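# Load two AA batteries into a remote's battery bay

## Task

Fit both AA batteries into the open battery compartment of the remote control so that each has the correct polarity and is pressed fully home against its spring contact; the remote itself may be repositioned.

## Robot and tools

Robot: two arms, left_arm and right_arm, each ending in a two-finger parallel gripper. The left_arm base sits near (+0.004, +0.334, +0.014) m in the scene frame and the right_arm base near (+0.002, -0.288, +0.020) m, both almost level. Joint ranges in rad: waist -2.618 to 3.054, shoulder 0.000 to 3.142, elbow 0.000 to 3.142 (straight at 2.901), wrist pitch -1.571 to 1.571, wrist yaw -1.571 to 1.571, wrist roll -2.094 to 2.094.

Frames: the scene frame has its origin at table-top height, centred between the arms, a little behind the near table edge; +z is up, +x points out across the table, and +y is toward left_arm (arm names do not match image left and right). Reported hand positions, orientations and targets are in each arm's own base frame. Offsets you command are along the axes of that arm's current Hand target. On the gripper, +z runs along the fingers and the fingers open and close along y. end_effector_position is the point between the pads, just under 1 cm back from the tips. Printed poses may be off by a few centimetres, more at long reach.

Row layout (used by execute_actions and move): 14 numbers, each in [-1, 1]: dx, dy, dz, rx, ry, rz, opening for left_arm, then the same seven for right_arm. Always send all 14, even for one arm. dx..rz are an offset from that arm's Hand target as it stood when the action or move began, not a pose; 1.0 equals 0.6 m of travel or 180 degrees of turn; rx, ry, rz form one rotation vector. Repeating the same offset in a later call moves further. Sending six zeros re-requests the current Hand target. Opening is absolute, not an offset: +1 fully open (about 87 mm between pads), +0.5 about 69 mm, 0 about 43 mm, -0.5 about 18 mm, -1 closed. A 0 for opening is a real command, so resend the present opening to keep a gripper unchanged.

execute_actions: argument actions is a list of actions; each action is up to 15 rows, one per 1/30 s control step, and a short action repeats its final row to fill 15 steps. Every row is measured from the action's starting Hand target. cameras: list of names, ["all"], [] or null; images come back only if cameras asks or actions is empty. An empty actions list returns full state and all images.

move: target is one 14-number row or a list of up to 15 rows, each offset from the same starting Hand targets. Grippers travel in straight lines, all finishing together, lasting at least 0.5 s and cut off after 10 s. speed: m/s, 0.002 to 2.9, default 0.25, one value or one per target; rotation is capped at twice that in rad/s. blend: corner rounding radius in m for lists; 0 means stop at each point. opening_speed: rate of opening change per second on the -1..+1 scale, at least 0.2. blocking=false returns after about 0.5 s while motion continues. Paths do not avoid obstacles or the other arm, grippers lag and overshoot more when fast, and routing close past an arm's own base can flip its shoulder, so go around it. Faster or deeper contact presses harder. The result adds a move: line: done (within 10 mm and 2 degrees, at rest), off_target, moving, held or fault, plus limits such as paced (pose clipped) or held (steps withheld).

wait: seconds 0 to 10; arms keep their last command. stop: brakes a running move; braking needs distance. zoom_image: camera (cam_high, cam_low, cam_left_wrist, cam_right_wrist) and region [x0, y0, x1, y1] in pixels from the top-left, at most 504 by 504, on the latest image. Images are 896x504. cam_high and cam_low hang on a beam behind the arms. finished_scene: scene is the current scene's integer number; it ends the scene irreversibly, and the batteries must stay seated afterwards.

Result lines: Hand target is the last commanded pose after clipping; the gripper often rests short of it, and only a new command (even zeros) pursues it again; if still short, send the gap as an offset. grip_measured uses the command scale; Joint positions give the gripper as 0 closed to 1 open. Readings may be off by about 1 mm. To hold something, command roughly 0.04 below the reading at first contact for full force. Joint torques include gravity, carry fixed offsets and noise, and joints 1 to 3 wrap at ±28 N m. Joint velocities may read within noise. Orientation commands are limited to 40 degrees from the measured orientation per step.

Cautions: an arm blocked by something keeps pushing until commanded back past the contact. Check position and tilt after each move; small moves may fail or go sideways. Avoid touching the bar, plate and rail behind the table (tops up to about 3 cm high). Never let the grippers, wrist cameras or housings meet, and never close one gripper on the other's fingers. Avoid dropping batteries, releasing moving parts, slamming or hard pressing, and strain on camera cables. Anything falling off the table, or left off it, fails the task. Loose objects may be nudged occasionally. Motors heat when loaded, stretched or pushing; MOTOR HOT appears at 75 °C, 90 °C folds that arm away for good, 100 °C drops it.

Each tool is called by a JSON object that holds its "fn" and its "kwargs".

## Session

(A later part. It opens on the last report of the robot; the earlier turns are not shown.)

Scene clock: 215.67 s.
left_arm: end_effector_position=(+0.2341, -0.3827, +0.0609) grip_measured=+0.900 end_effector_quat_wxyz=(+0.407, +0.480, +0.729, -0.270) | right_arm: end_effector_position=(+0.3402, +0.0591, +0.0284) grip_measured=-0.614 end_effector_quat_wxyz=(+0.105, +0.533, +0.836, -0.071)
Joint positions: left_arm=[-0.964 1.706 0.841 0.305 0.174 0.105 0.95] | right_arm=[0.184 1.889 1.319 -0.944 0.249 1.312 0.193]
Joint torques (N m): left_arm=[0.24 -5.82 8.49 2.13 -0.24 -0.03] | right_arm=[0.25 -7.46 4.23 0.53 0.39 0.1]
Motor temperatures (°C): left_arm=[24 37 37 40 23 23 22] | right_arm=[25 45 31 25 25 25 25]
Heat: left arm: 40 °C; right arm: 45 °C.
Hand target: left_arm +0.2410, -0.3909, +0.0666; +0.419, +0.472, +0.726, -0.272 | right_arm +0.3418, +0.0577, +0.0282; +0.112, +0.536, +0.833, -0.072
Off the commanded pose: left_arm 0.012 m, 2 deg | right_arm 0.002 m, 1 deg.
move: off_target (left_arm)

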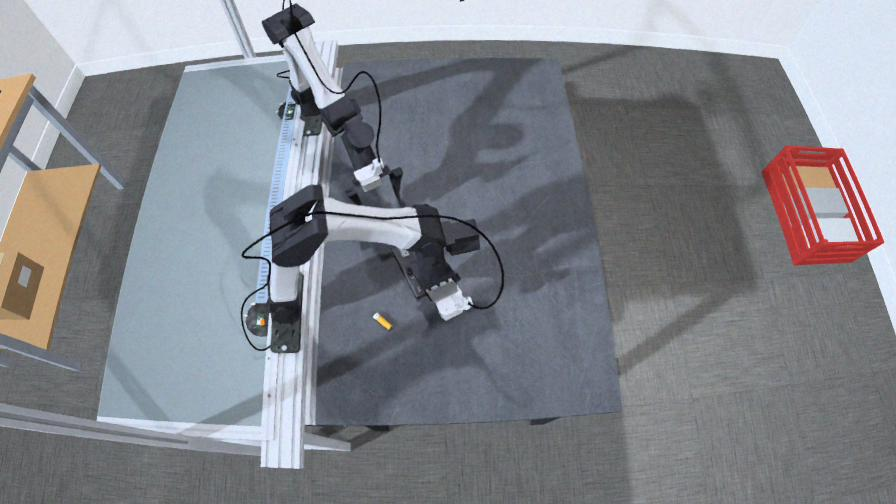

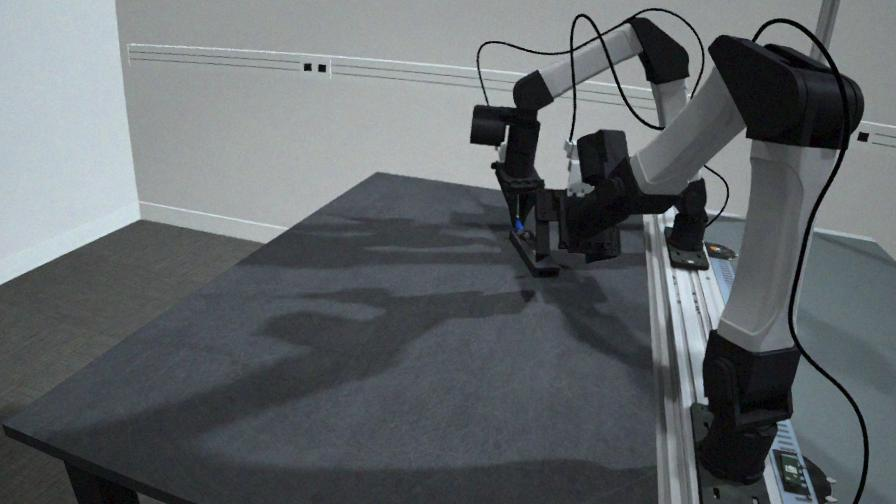

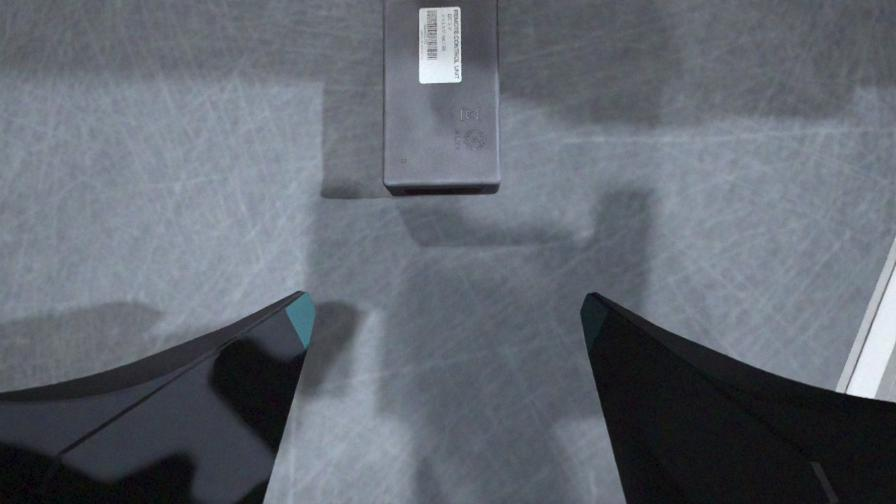

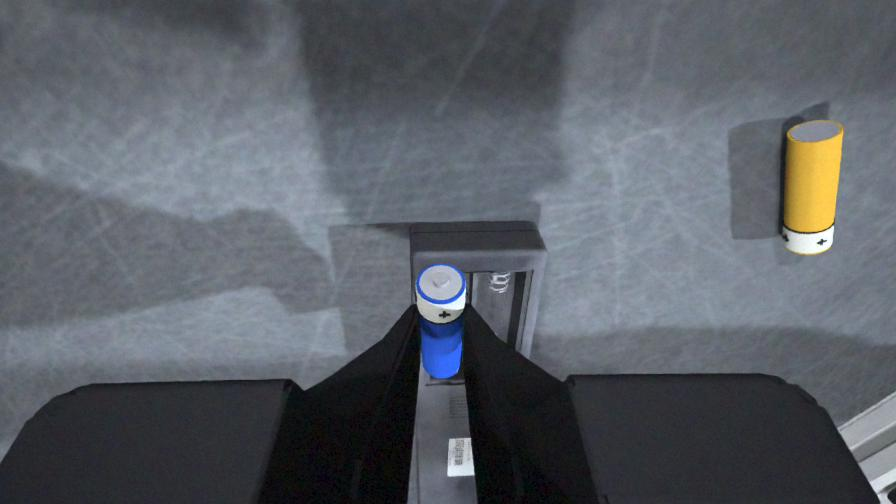

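{"fn": "move", "kwargs": {"target": [[0.037,0.004,0.155,0,0,0,0.9,0,0,0,0,0,0,-0.72],[0.037,0.004,0.155,0,0,0,0.02,0,0,0,0,0,0,-0.72]], "cameras": ["cam_left_wrist","cam_right_wrist"], "speed": 0.12, "opening_speed": 0.5}}

{"fn": "zoom_image", "kwargs": {"camera": "cam_left_wrist", "region": [340, 0, 560, 100]}}

Scene clock: 224.10 s.
left_arm: end_effector_position=(+0.2679, -0.4531, +0.0101) grip_measured=+0.075 end_effector_quat_wxyz=(+0.423, +0.475, +0.719, -0.280) | right_arm: end_effector_position=(+0.3402, +0.0591, +0.0284) grip_measured=-0.614 end_effector_quat_wxyz=(+0.105, +0.533, +0.836, -0.071)
Joint positions: left_arm=[-0.992 2.082 1.072 0.496 0.154 0.086 0.538] | right_arm=[0.184 1.889 1.319 -0.944 0.249 1.312 0.193]
Joint torques (N m): left_arm=[0.39 -7.54 7.3 1.87 -0.3 0.03] | right_arm=[0.25 -7.46 4.25 0.53 0.39 0.1]
Heat: left arm: 40 °C; right arm: 45 °C.
Hand target: left_arm +0.2713, -0.4534, +0.0009; +0.419, +0.472, +0.726, -0.272 | right_arm +0.3418, +0.0577, +0.0282; +0.112, +0.536, +0.833, -0.072
Off the commanded pose: left_arm 0.010 m, 1 deg | right_arm 0.002 m, 1 deg.
move: done
Images, in order (width x height): cam_left_wrist 896x504, cam_right_wrist 896x504.

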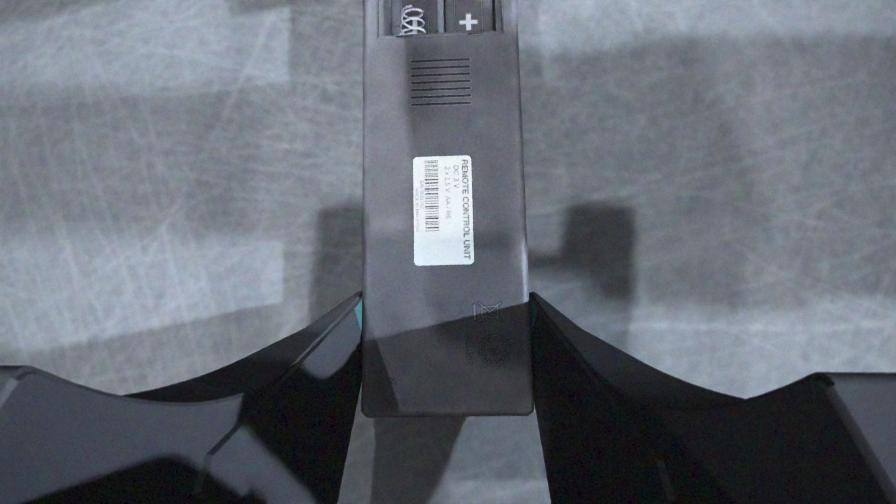

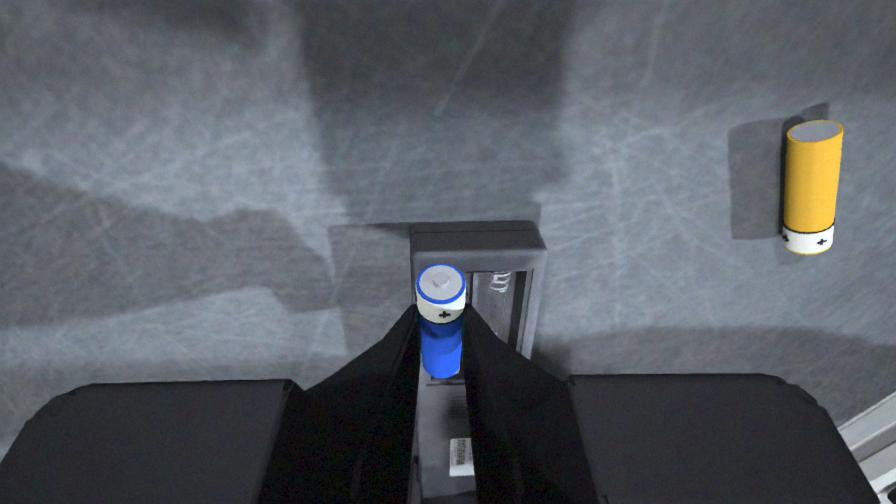

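Scaled by 2.291 from the camera's 896x504 image, which has a finer 1280x720 frame.

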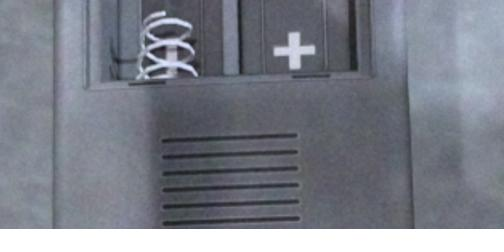

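{"fn": "move", "kwargs": {"target": [[0,0,0,0,0,0,0.02,0.006,-0.001,0.012,0,0,0,-0.74]], "cameras": ["cam_left_wrist","cam_right_wrist"], "speed": 0.08}}

{"fn": "zoom_image", "kwargs": {"camera": "cam_left_wrist", "region": [340, 0, 560, 100]}}

{"fn": "zoom_image", "kwargs": {"camera": "cam_right_wrist", "region": [300, 160, 600, 440]}}

Scene clock: 232.23 s.
left_arm: end_effector_position=(+0.2679, -0.4531, +0.0101) grip_measured=+0.075 end_effector_quat_wxyz=(+0.423, +0.475, +0.719, -0.280) | right_arm: end_effector_position=(+0.3395, +0.0590, +0.0228) grip_measured=-0.614 end_effector_quat_wxyz=(+0.107, +0.534, +0.836, -0.070)
Joint positions: left_arm=[-0.992 2.082 1.072 0.496 0.154 0.086 0.538] | right_arm=[0.184 1.889 1.296 -0.915 0.249 1.313 0.193]
Joint torques (N m): left_arm=[0.38 -7.51 7.27 1.87 -0.3 0.03] | right_arm=[0.66 -6.82 4.21 0.55 0.39 0.14]
Heat: left arm: 41 °C; right arm: 44 °C.
Hand target: left_arm +0.2713, -0.4534, +0.0009; +0.419, +0.472, +0.726, -0.272 | right_arm +0.3406, +0.0589, +0.0203; +0.112, +0.537, +0.833, -0.072
Off the commanded pose: left_arm 0.010 m, 1 deg | right_arm 0.003 m, 1 deg.
move: done
Images, in order (width x height): cam_left_wrist 896x504, cam_right_wrist 896x504.

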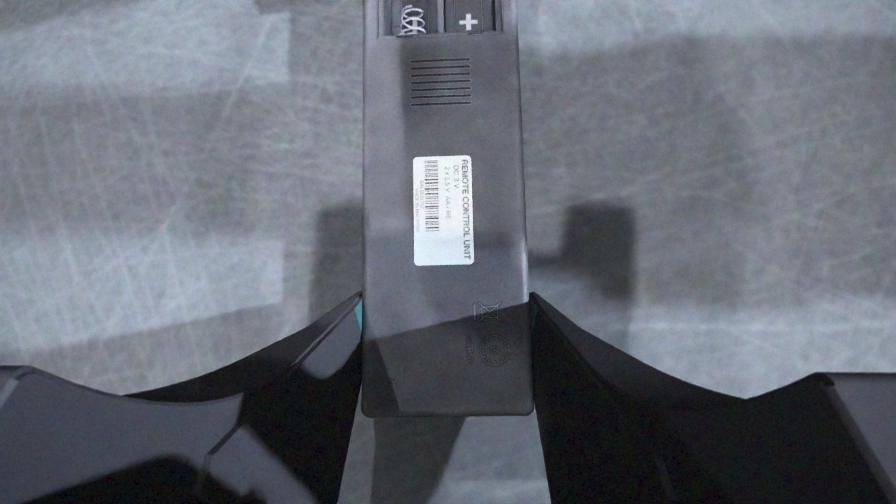

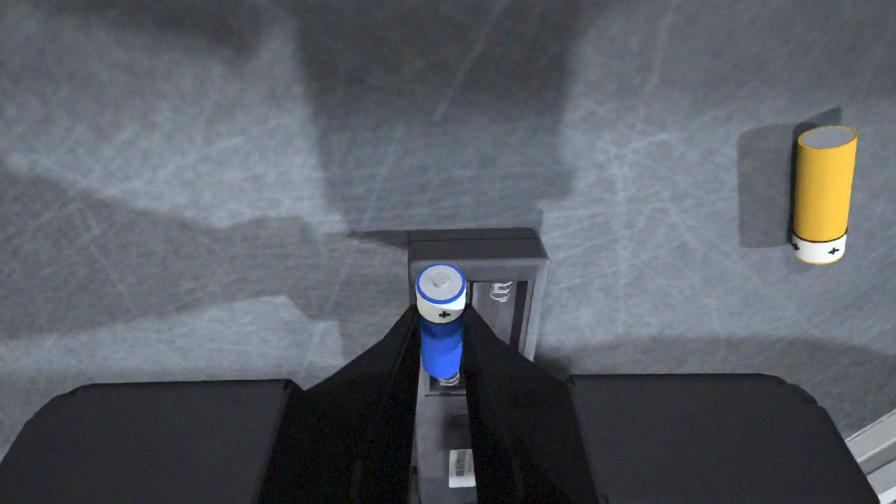

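Scaled by 2.291 from the camera's 896x504 image, which has a finer 1280x720 frame.

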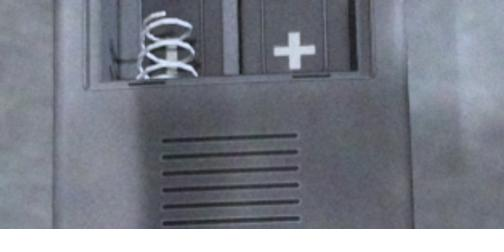

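Scaled by 1.680 from the camera's 896x504 image, which has a finer 1280x720 frame.

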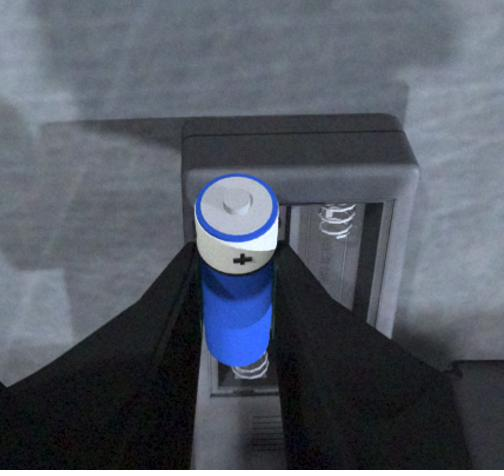

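{"fn": "move", "kwargs": {"target": [[0,0,0,0,0,0,0.02,0.032,-0.003,-0.005,0,0,0,-0.8]], "cameras": ["cam_left_wrist","cam_right_wrist"], "speed": 0.08}}

{"fn": "zoom_image", "kwargs": {"camera": "cam_left_wrist", "region": [340, 0, 560, 100]}}

{"fn": "zoom_image", "kwargs": {"camera": "cam_right_wrist", "region": [300, 160, 600, 440]}}

Scene clock: 240.23 s.
left_arm: end_effector_position=(+0.2679, -0.4531, +0.0101) grip_measured=+0.075 end_effector_quat_wxyz=(+0.423, +0.475, +0.719, -0.280) | right_arm: end_effector_position=(+0.3317, +0.0706, +0.0177) grip_measured=-0.614 end_effector_quat_wxyz=(+0.110, +0.532, +0.836, -0.079)
Joint positions: left_arm=[-0.992 2.082 1.072 0.496 0.153 0.085 0.538] | right_arm=[0.232 1.889 1.274 -0.915 0.27 1.36 0.193]
Joint torques (N m): left_arm=[0.39 -7.46 7.27 1.87 -0.3 0.03] | right_arm=[1.28 -7.95 3.64 0.49 0.19 0.22]
Heat: left arm: 41 °C; right arm: 44 °C.
Hand target: left_arm +0.2713, -0.4534, +0.0009; +0.419, +0.472, +0.726, -0.272 | right_arm +0.3309, +0.0757, +0.0181; +0.112, +0.537, +0.833, -0.072
Off the commanded pose: left_arm 0.010 m, 1 deg | right_arm 0.005 m, 1 deg.
move: done
Images, in order (width x height): cam_left_wrist 896x504, cam_right_wrist 896x504.

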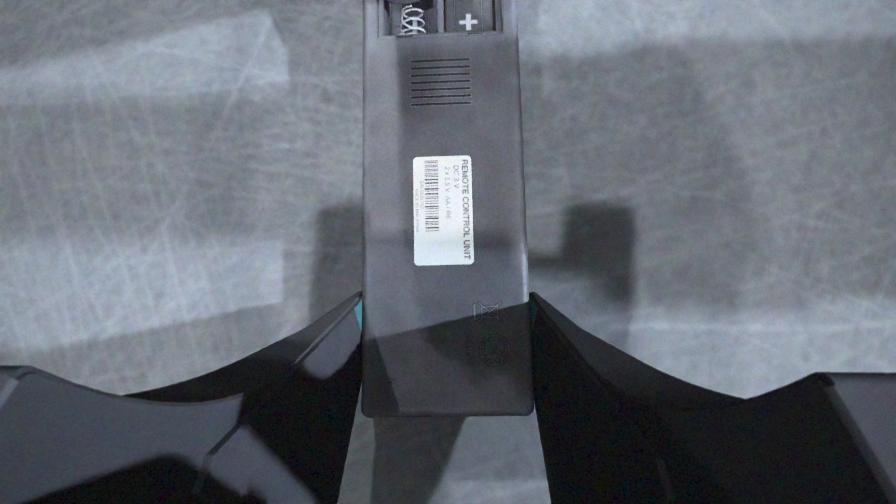

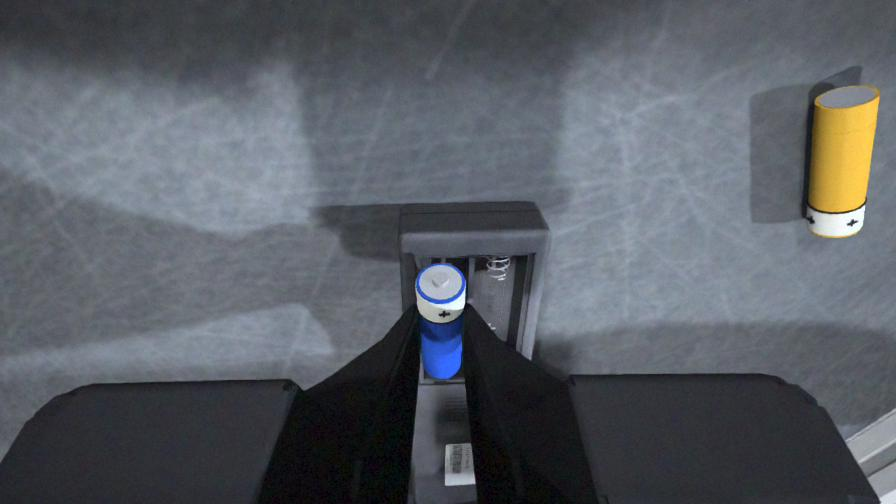

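Scaled by 2.291 from the camera's 896x504 image, which has a finer 1280x720 frame.

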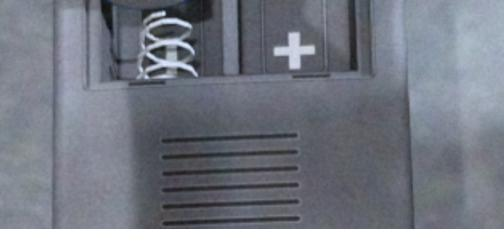

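Scaled by 1.680 from the camera's 896x504 image, which has a finer 1280x720 frame.

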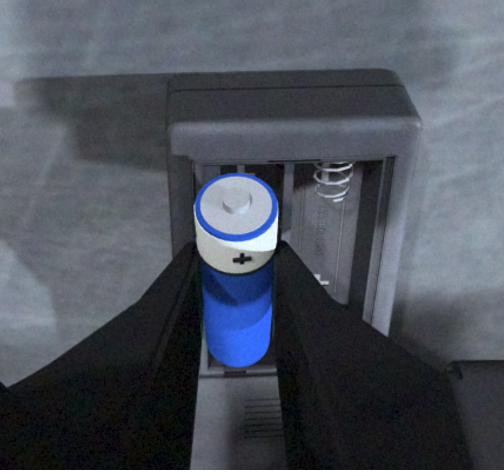

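{"fn": "move", "kwargs": {"target": [0,0,0,0,0,0,0.02,0.035,0,-0.008,0,0,0,-0.8], "speed": 0.04, "cameras": ["cam_left_wrist","cam_right_wrist"]}}

{"fn": "zoom_image", "kwargs": {"camera": "cam_left_wrist", "region": [340, 0, 560, 100]}}

{"fn": "zoom_image", "kwargs": {"camera": "cam_right_wrist", "region": [300, 130, 600, 410]}}

Scene clock: 275.97 s.
left_arm: end_effector_position=(+0.2679, -0.4531, +0.0101) grip_measured=+0.075 end_effector_quat_wxyz=(+0.423, +0.475, +0.719, -0.280) | right_arm: end_effector_position=(+0.3292, +0.0756, +0.0176) grip_measured=-0.614 end_effector_quat_wxyz=(+0.134, +0.534, +0.829, -0.101)
Joint positions: left_arm=[-0.992 2.082 1.072 0.496 0.153 0.084 0.538] | right_arm=[0.281 1.889 1.271 -0.927 0.335 1.423 0.193]
Joint torques (N m): left_arm=[0.34 -7.51 7.24 1.87 -0.29 0.04] | right_arm=[2.55 -8.39 3.18 0.42 -0.51 0.25]
Heat: left arm: 42 °C; right arm: 45 °C.
Hand target: left_arm +0.2713, -0.4534, +0.0009; +0.419, +0.472, +0.726, -0.273 | right_arm +0.3221, +0.0952, +0.0172; +0.112, +0.537, +0.833, -0.072
Off the commanded pose: left_arm 0.010 m, 1 deg | right_arm 0.021 m, 4 deg.
move: off_target (right_arm)
Images, in order (width x height): cam_left_wrist 896x504, cam_right_wrist 896x504.

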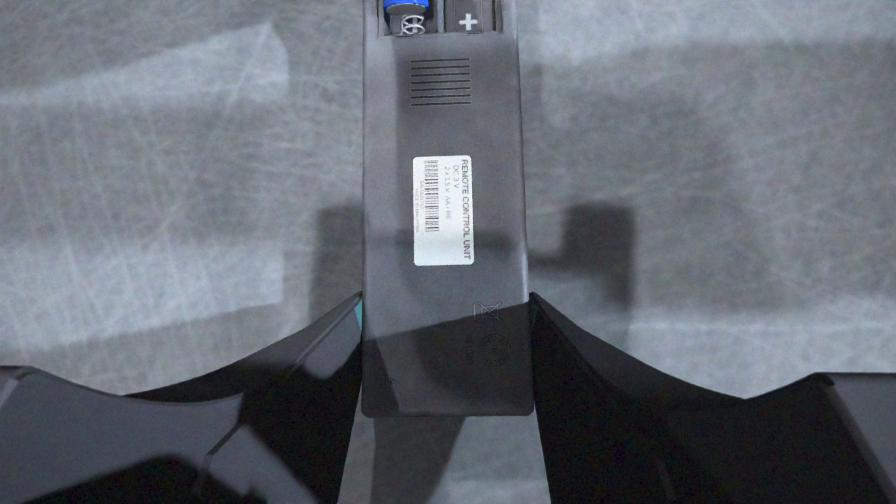

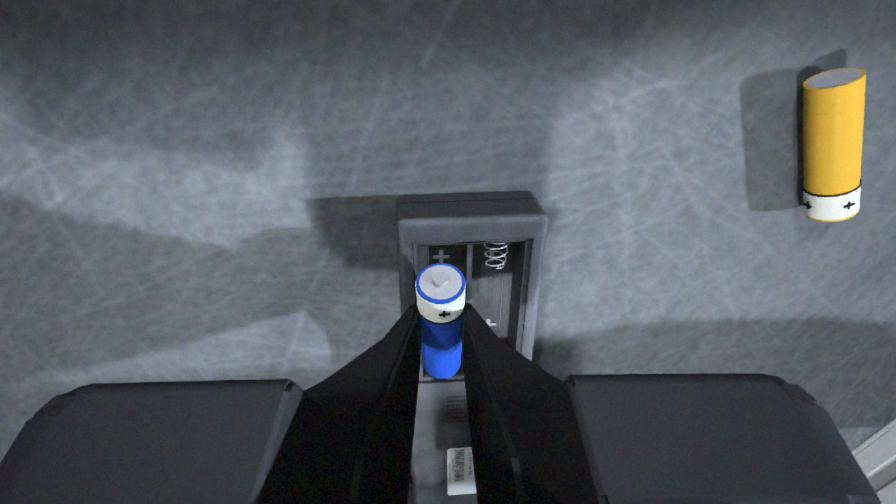

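Scaled by 2.291 from the camera's 896x504 image, which has a finer 1280x720 frame.

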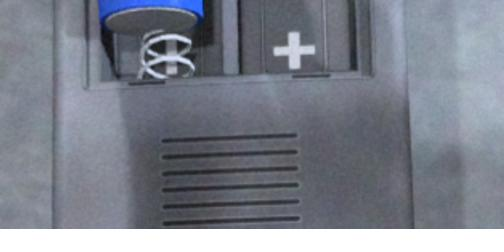

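Scaled by 1.680 from the camera's 896x504 image, which has a finer 1280x720 frame.

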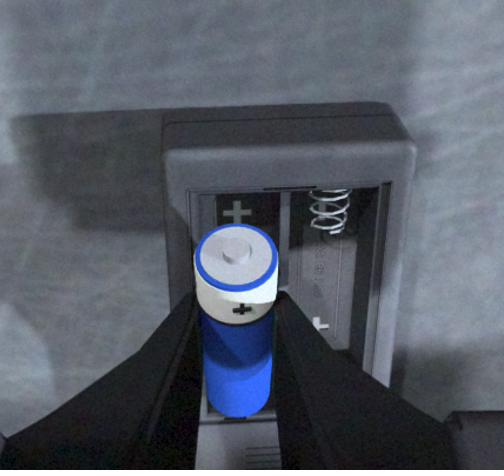

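{"fn": "move", "kwargs": {"target": [0.012,0,0.03,0,0,0,0.02,0.012,0,0.03,0,0.02,0,-0.8], "speed": 0.04, "cameras": ["cam_left_wrist","cam_right_wrist"]}}

{"fn": "zoom_image", "kwargs": {"camera": "cam_left_wrist", "region": [340, 0, 560, 100]}}

{"fn": "zoom_image", "kwargs": {"camera": "cam_right_wrist", "region": [300, 130, 600, 410]}}

Scene clock: 288.87 s.
left_arm: end_effector_position=(+0.2737, -0.4616, +0.0090) grip_measured=+0.075 end_effector_quat_wxyz=(+0.429, +0.470, +0.718, -0.283) | right_arm: end_effector_position=(+0.3371, +0.0695, +0.0167) grip_measured=-0.614 end_effector_quat_wxyz=(+0.144, +0.544, +0.822, -0.089)
Joint positions: left_arm=[-0.992 2.116 1.106 0.512 0.15 0.078 0.538] | right_arm=[0.259 1.882 1.256 -0.884 0.336 1.417 0.193]
Joint torques (N m): left_arm=[-0.02 -4.66 7.94 1.98 -0.31 0.1] | right_arm=[2.14 -5.19 1.69 0.66 -1.22 0.06]
Heat: left arm: 42 °C; right arm: 45 °C.
Hand target: left_arm +0.2762, -0.4643, -0.0145; +0.419, +0.472, +0.726, -0.272 | right_arm +0.3211, +0.0973, -0.0021; +0.085, +0.539, +0.836, -0.056
Off the commanded pose: left_arm 0.024 m, 2 deg | right_arm 0.037 m, 8 deg.
move: off_target (left_arm, right_arm)
Images, in order (width x height): cam_left_wrist 896x504, cam_right_wrist 896x504.

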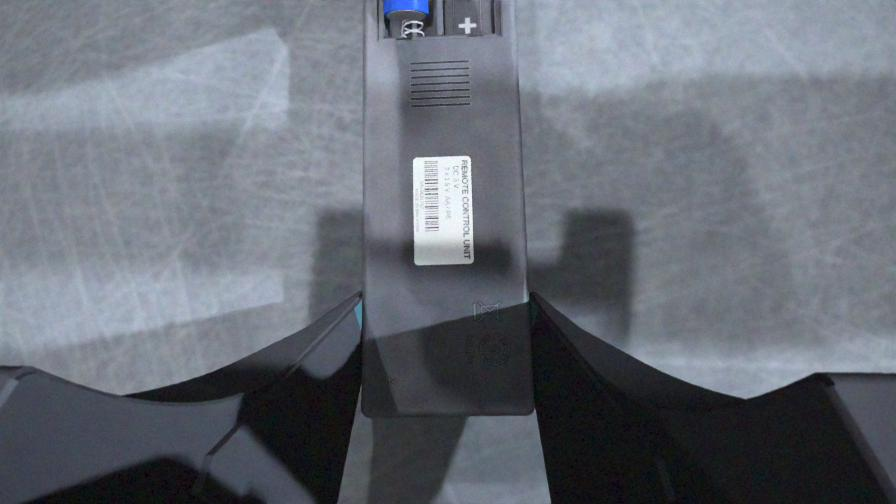

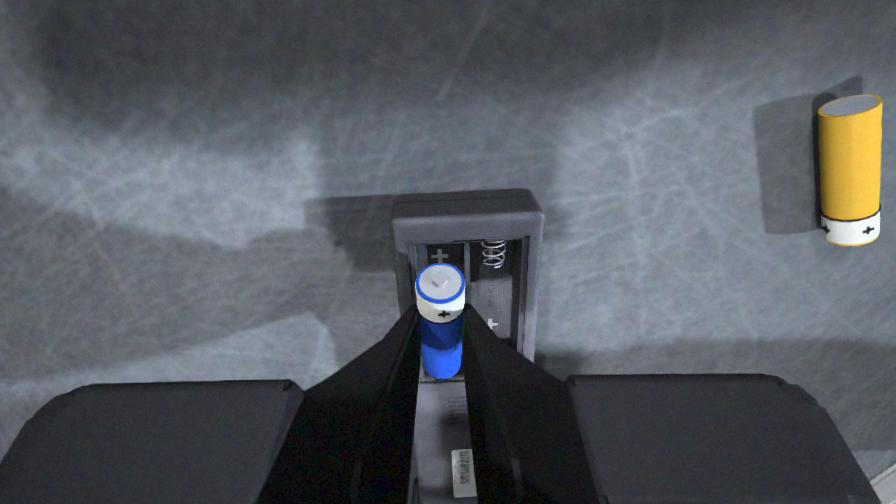

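Scaled by 2.291 from the camera's 896x504 image, which has a finer 1280x720 frame.

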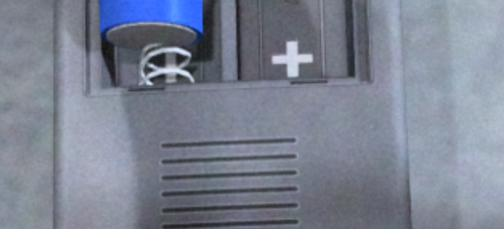

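Scaled by 1.680 from the camera's 896x504 image, which has a finer 1280x720 frame.

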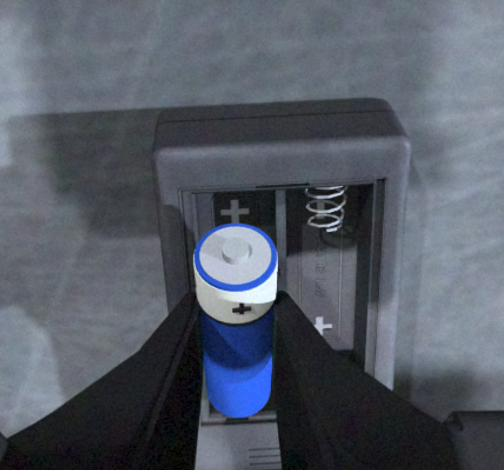

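{"fn": "move", "kwargs": {"target": [-0.016,0,-0.03,0,0,0,0.02,-0.02,0,-0.022,0,0,0,-0.8], "speed": 0.05}}

{"fn": "move", "kwargs": {"target": [0,0,0,0,0,0,0.02,0,0,0,0,0,0,-0.44], "opening_speed": 0.3, "cameras": ["cam_left_wrist","cam_right_wrist"]}}

{"fn": "zoom_image", "kwargs": {"camera": "cam_left_wrist", "region": [340, 0, 560, 100]}}

{"fn": "zoom_image", "kwargs": {"camera": "cam_right_wrist", "region": [300, 130, 600, 410]}}

Scene clock: 296.83 s.
left_arm: end_effector_position=(+0.2740, -0.4617, +0.0092) grip_measured=+0.075 end_effector_quat_wxyz=(+0.430, +0.469, +0.718, -0.283) | right_arm: end_effector_position=(+0.3365, +0.0693, +0.0165) grip_measured=-0.614 end_effector_quat_wxyz=(+0.130, +0.547, +0.823, -0.079)
Joint positions: left_arm=[-0.992 2.116 1.106 0.513 0.149 0.077 0.538] | right_arm=[0.24 1.881 1.256 -0.883 0.3 1.403 0.193]
Joint torques (N m): left_arm=[0.32 -10.8 5.16 1.62 -0.26 0.11] | right_arm=[1.42 -6.67 4.4 0.2 -0.85 -0.11]
Heat: left arm: 43 °C; right arm: 44 °C.
Hand target: left_arm +0.2718, -0.4545, +0.0028; +0.419, +0.472, +0.726, -0.272 | right_arm +0.3249, +0.0890, +0.0133; +0.085, +0.539, +0.836, -0.056
Off the commanded pose: left_arm 0.010 m, 2 deg | right_arm 0.023 m, 6 deg.
move: off_target (right_arm)

Scene clock: 298.23 s.
left_arm: end_effector_position=(+0.2740, -0.4617, +0.0092) grip_measured=+0.075 end_effector_quat_wxyz=(+0.430, +0.469, +0.718, -0.283) | right_arm: end_effector_position=(+0.3317, +0.0722, +0.0164) grip_measured=-0.440 end_effector_quat_wxyz=(+0.117, +0.546, +0.826, -0.077)
Joint positions: left_arm=[-0.992 2.116 1.106 0.513 0.149 0.077 0.538] | right_arm=[0.24 1.881 1.257 -0.9 0.278 1.4 0.28]
Joint torques (N m): left_arm=[0.32 -10.77 5.16 1.62 -0.25 0.1] | right_arm=[1.44 -6.57 4.34 0.35 -0.61 -0.08]
Heat: left arm: 43 °C; right arm: 44 °C.
Hand target: left_arm +0.2718, -0.4545, +0.0028; +0.419, +0.472, +0.726, -0.272 | right_arm +0.3249, +0.0891, +0.0134; +0.085, +0.539, +0.836, -0.055
Off the commanded pose: left_arm 0.010 m, 2 deg | right_arm 0.018 m, 5 deg.
move: off_target (right_arm)
Images, in order (width x height): cam_left_wrist 896x504, cam_right_wrist 896x504.

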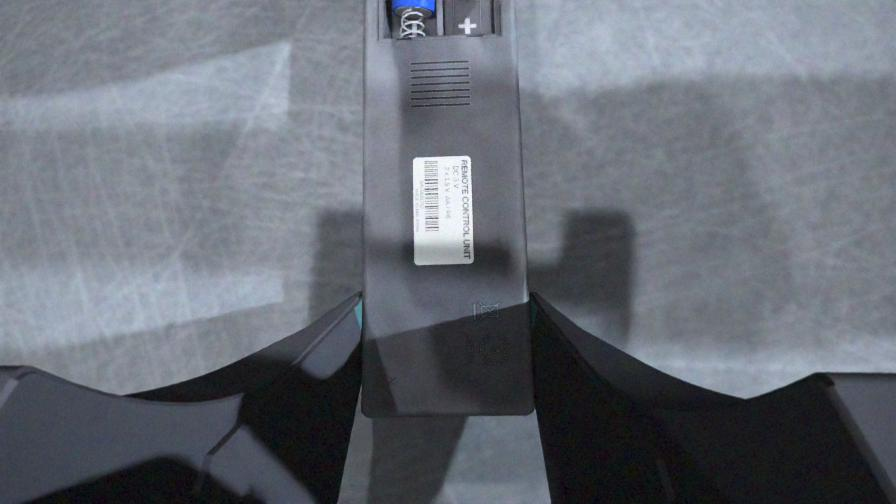

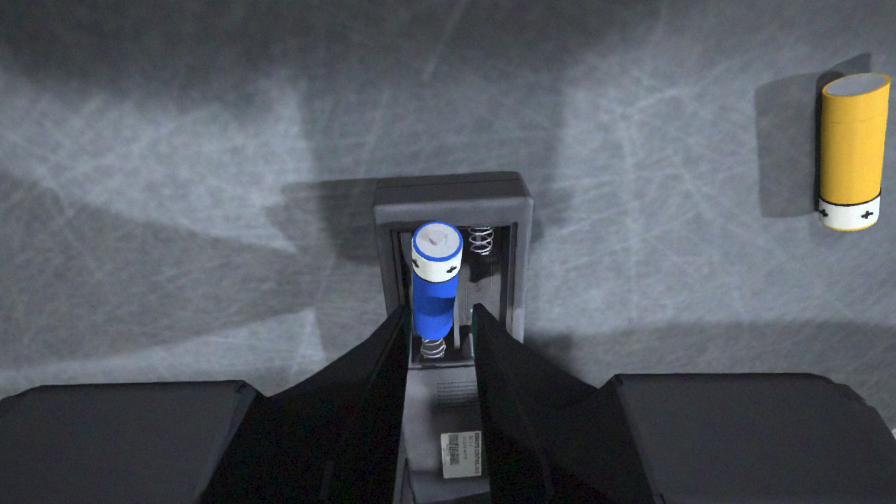

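Scaled by 2.291 from the camera's 896x504 image, which has a finer 1280x720 frame.

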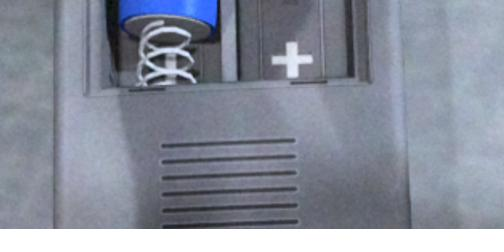

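Scaled by 1.680 from the camera's 896x504 image, which has a finer 1280x720 frame.

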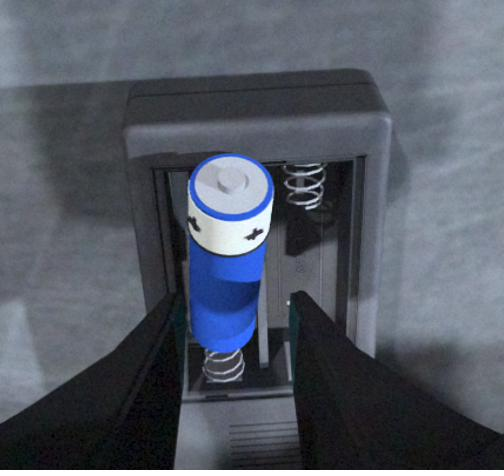

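{"fn": "move", "kwargs": {"target": [[0,0,0,0,0,0,0.02,-0.0157,0,-0.077,0,0,0,-0.3],[0,0,0,0,0,0,0.02,-0.078,-0.001,-0.064,0,0.073,0,-0.3]], "speed": 0.12, "cameras": ["cam_right_wrist"]}}

{"fn": "zoom_image", "kwargs": {"camera": "cam_right_wrist", "region": [300, 130, 600, 410]}}

Scene clock: 321.87 s.
left_arm: end_effector_position=(+0.2741, -0.4618, +0.0093) grip_measured=+0.075 end_effector_quat_wxyz=(+0.430, +0.469, +0.718, -0.283) | right_arm: end_effector_position=(+0.3379, +0.0530, +0.0600) grip_measured=-0.300 end_effector_quat_wxyz=(-0.005, +0.545, +0.839, +0.005)
Joint positions: left_arm=[-0.992 2.116 1.106 0.514 0.148 0.075 0.538] | right_arm=[0.036 1.916 1.464 -1.122 -0.013 1.188 0.35]
Joint torques (N m): left_arm=[0.35 -10.84 5.18 1.61 -0.24 0.11] | right_arm=[0.05 -6.02 6.35 0.15 0.01 -0.11]
Motor temperatures (°C): left_arm=[24 44 36 42 23 23 23] | right_arm=[25 45 31 25 26 25 25]
Heat: left arm: 44 °C; right arm: 45 °C.
Hand target: left_arm +0.2718, -0.4545, +0.0029; +0.419, +0.472, +0.726, -0.272 | right_arm +0.3401, +0.0541, +0.0603; -0.011, +0.541, +0.841, +0.006
Off the commanded pose: left_arm 0.010 m, 2 deg | right_arm 0.003 m, 1 deg.
move: done
Images, in order (width x height): cam_right_wrist 896x504.

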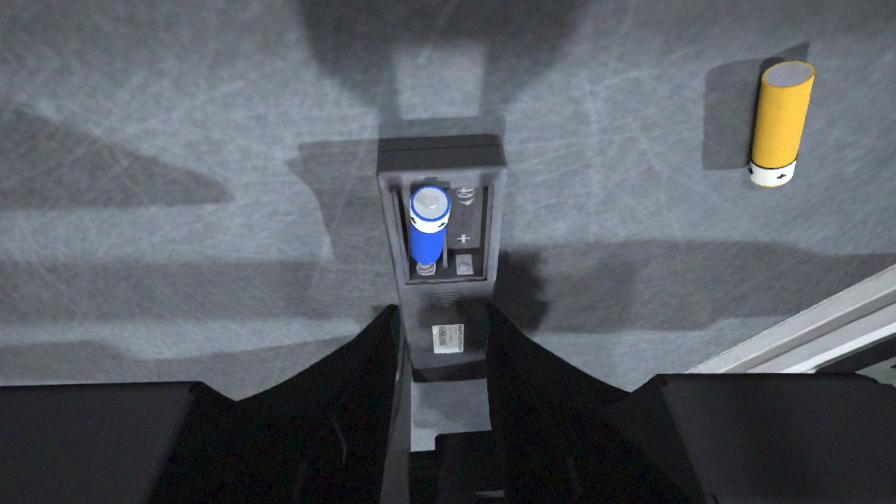

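Scaled by 1.680 from the camera's 896x504 image, which has a finer 1280x720 frame.

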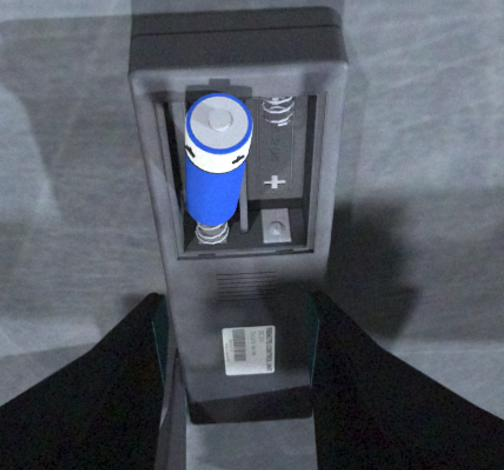

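{"fn": "move", "kwargs": {"target": [0,0,0,0,0,0,0.02,0,0.006,0.045,0,0,0,-0.3], "speed": 0.1, "cameras": ["cam_right_wrist"]}}

{"fn": "zoom_image", "kwargs": {"camera": "cam_right_wrist", "region": [300, 130, 600, 410]}}

Scene clock: 332.03 s.
left_arm: end_effector_position=(+0.2741, -0.4618, +0.0093) grip_measured=+0.075 end_effector_quat_wxyz=(+0.430, +0.469, +0.718, -0.283) | right_arm: end_effector_position=(+0.3435, +0.0534, +0.0387) grip_measured=-0.300 end_effector_quat_wxyz=(-0.005, +0.545, +0.839, +0.006)
Joint positions: left_arm=[-0.992 2.116 1.106 0.514 0.148 0.075 0.538] | right_arm=[0.036 1.955 1.431 -1.048 -0.014 1.188 0.35]
Joint torques (N m): left_arm=[0.32 -10.8 5.15 1.63 -0.25 0.12] | right_arm=[0.59 -6.43 4.33 0.38 0 -0.04]
Heat: left arm: 45 °C; right arm: 45 °C.
Hand target: left_arm +0.2718, -0.4545, +0.0029; +0.419, +0.472, +0.726, -0.272 | right_arm +0.3432, +0.0563, +0.0335; -0.011, +0.541, +0.841, +0.007
Off the commanded pose: left_arm 0.010 m, 2 deg | right_arm 0.006 m, 1 deg.
move: done
Images, in order (width x height): cam_right_wrist 896x504.

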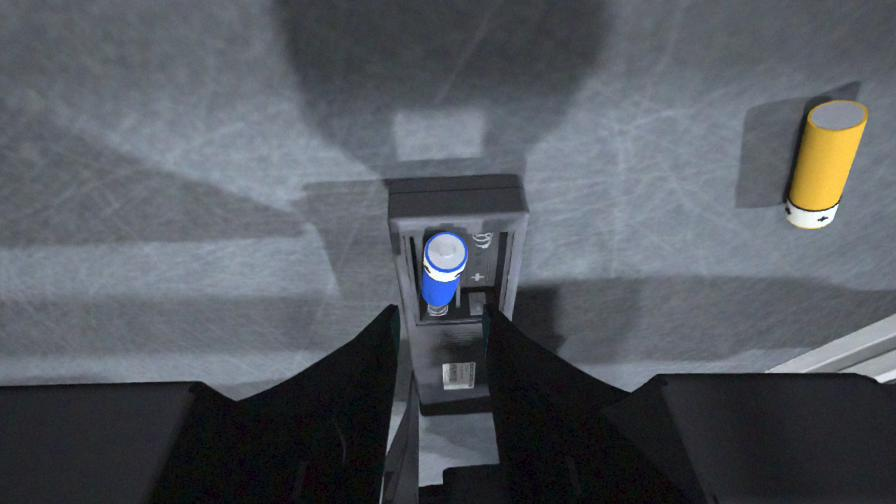

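Scaled by 1.680 from the camera's 896x504 image, which has a finer 1280x720 frame.

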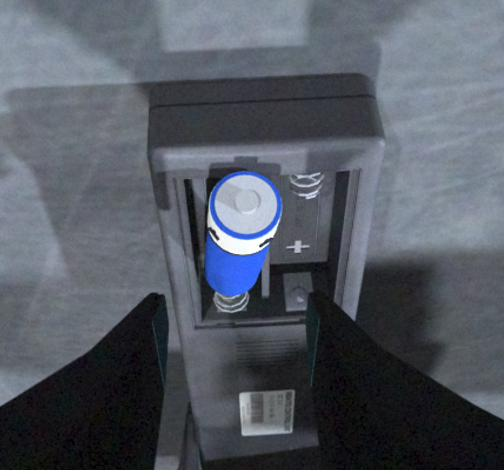

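{"fn": "move", "kwargs": {"target": [[0,0,0,0,0,0,0.02,0,0,0.024,0,0,0,-0.3],[0,0,0,0,0,0,0.02,0,0,0.024,0,0,0,-0.8]], "speed": 0.08, "opening_speed": 0.6, "cameras": ["cam_right_wrist","cam_left_wrist"]}}

{"fn": "zoom_image", "kwargs": {"camera": "cam_right_wrist", "region": [300, 130, 600, 410]}}

Scene clock: 341.20 s.
left_arm: end_effector_position=(+0.2741, -0.4618, +0.0093) grip_measured=+0.075 end_effector_quat_wxyz=(+0.430, +0.469, +0.718, -0.283) | right_arm: end_effector_position=(+0.3431, +0.0556, +0.0253) grip_measured=-0.799 end_effector_quat_wxyz=(-0.009, +0.545, +0.839, +0.010)
Joint positions: left_arm=[-0.992 2.116 1.106 0.514 0.148 0.075 0.538] | right_arm=[0.036 1.971 1.396 -0.998 -0.027 1.188 0.101]
Joint torques (N m): left_arm=[0.29 -10.82 5.18 1.63 -0.24 0.12] | right_arm=[0.7 -6.37 4.18 0.44 0.14 -0.03]
Heat: left arm: 46 °C; right arm: 44 °C.
Hand target: left_arm +0.2718, -0.4545, +0.0029; +0.419, +0.472, +0.726, -0.273 | right_arm +0.3429, +0.0566, +0.0189; -0.011, +0.541, +0.841, +0.006
Off the commanded pose: left_arm 0.010 m, 2 deg | right_arm 0.006 m, 1 deg.
move: done
Images, in order (width x height): cam_left_wrist 896x504, cam_right_wrist 896x504.

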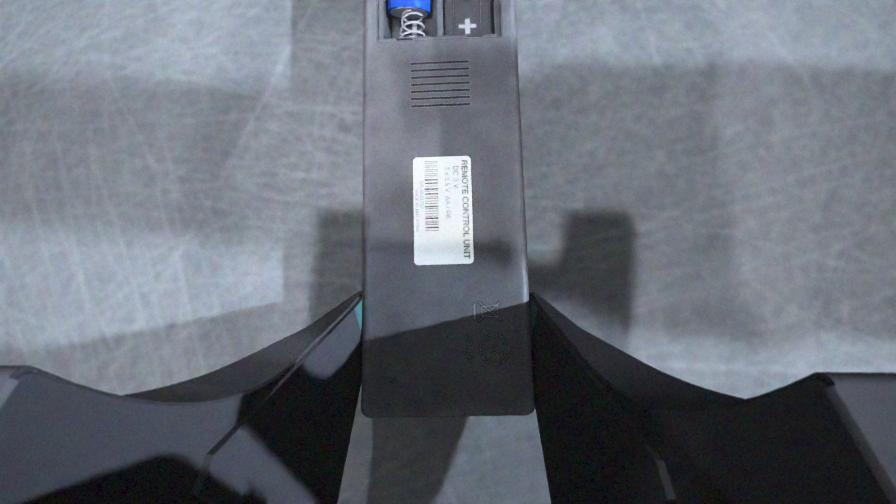

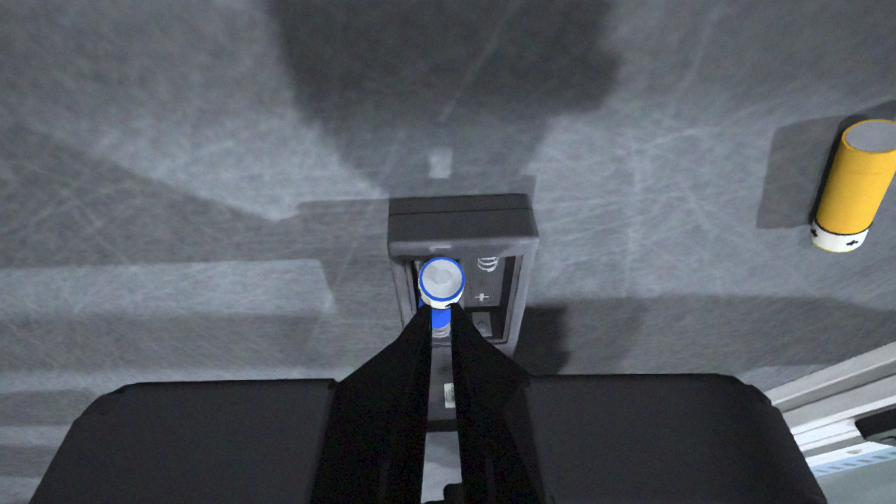

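Scaled by 1.680 from the camera's 896x504 image, which has a finer 1280x720 frame.

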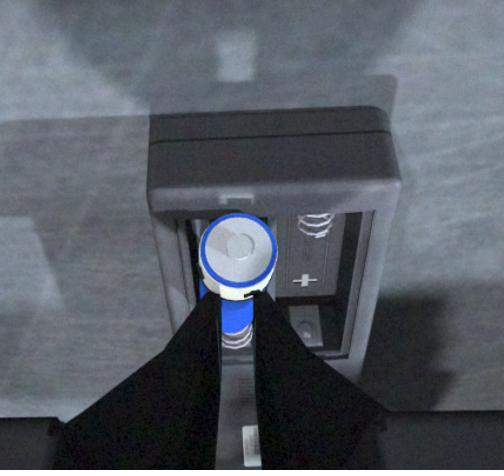

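{"fn": "move", "kwargs": {"target": [[0,0,0,0,0,0,0.02,0,0,0.0,0,0,0,-0.42],[0,0,0,0,0,0,0.02,0,0,0.013,0,0,0,-0.42],[0,0,0,0,0,0,0.02,0,0,0.013,0,0,0,-0.8]], "speed": 0.08, "opening_speed": 0.6, "cameras": ["cam_right_wrist","cam_left_wrist"]}}

{"fn": "zoom_image", "kwargs": {"camera": "cam_right_wrist", "region": [300, 130, 600, 410]}}

Scene clock: 348.23 s.
left_arm: end_effector_position=(+0.2742, -0.4617, +0.0093) grip_measured=+0.075 end_effector_quat_wxyz=(+0.430, +0.468, +0.718, -0.283) | right_arm: end_effector_position=(+0.3441, +0.0558, +0.0178) grip_measured=-0.619 end_effector_quat_wxyz=(-0.007, +0.545, +0.839, +0.012)
Joint positions: left_arm=[-0.992 2.116 1.106 0.514 0.148 0.075 0.538] | right_arm=[0.036 1.981 1.378 -0.967 -0.028 1.188 0.19]
Joint torques (N m): left_arm=[0.34 -10.82 5.15 1.62 -0.22 0.13] | right_arm=[0.75 -6.37 4.12 0.41 0.15 -0.02]
Heat: left arm: 47 °C; right arm: 44 °C.
Hand target: left_arm +0.2718, -0.4545, +0.0028; +0.419, +0.472, +0.726, -0.272 | right_arm +0.3429, +0.0567, +0.0112; -0.011, +0.541, +0.841, +0.006
Off the commanded pose: left_arm 0.010 m, 2 deg | right_arm 0.007 m, 1 deg.
move: done
Images, in order (width x height): cam_left_wrist 896x504, cam_right_wrist 896x504.

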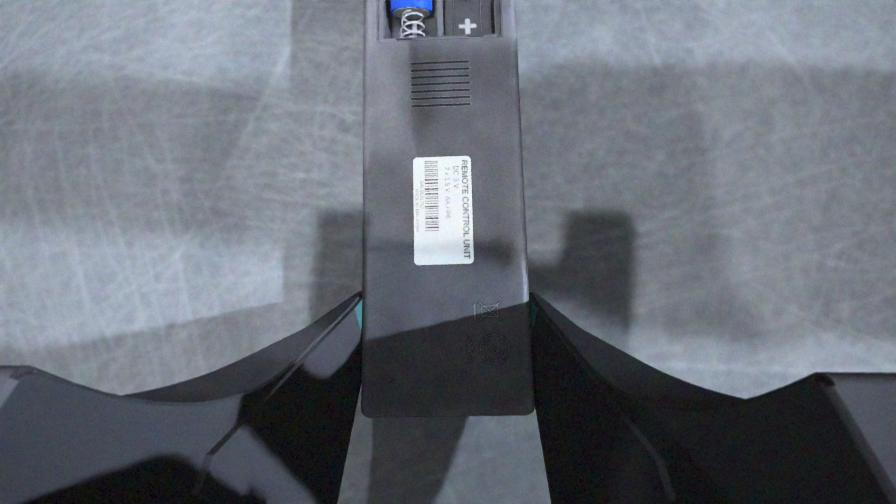

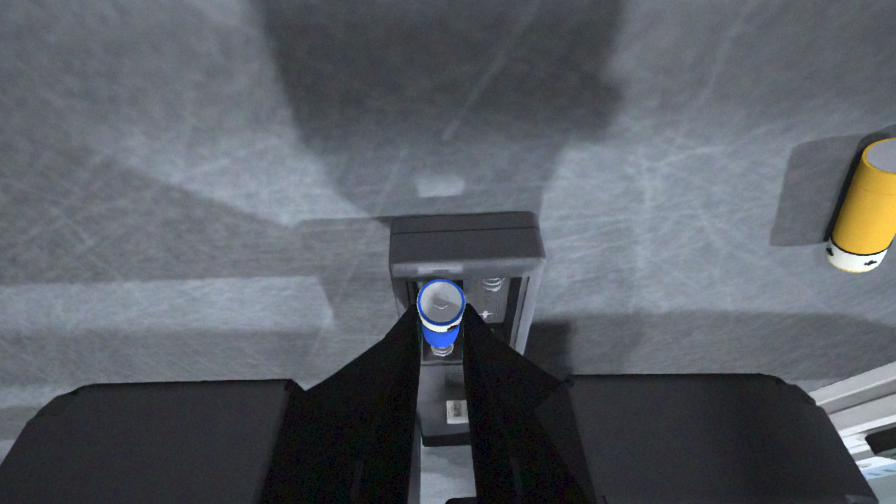

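Scaled by 1.680 from the camera's 896x504 image, which has a finer 1280x720 frame.

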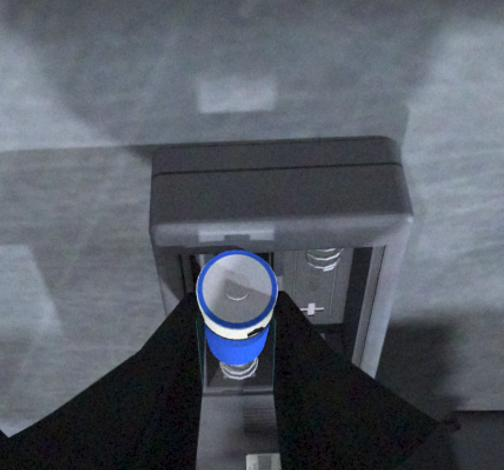

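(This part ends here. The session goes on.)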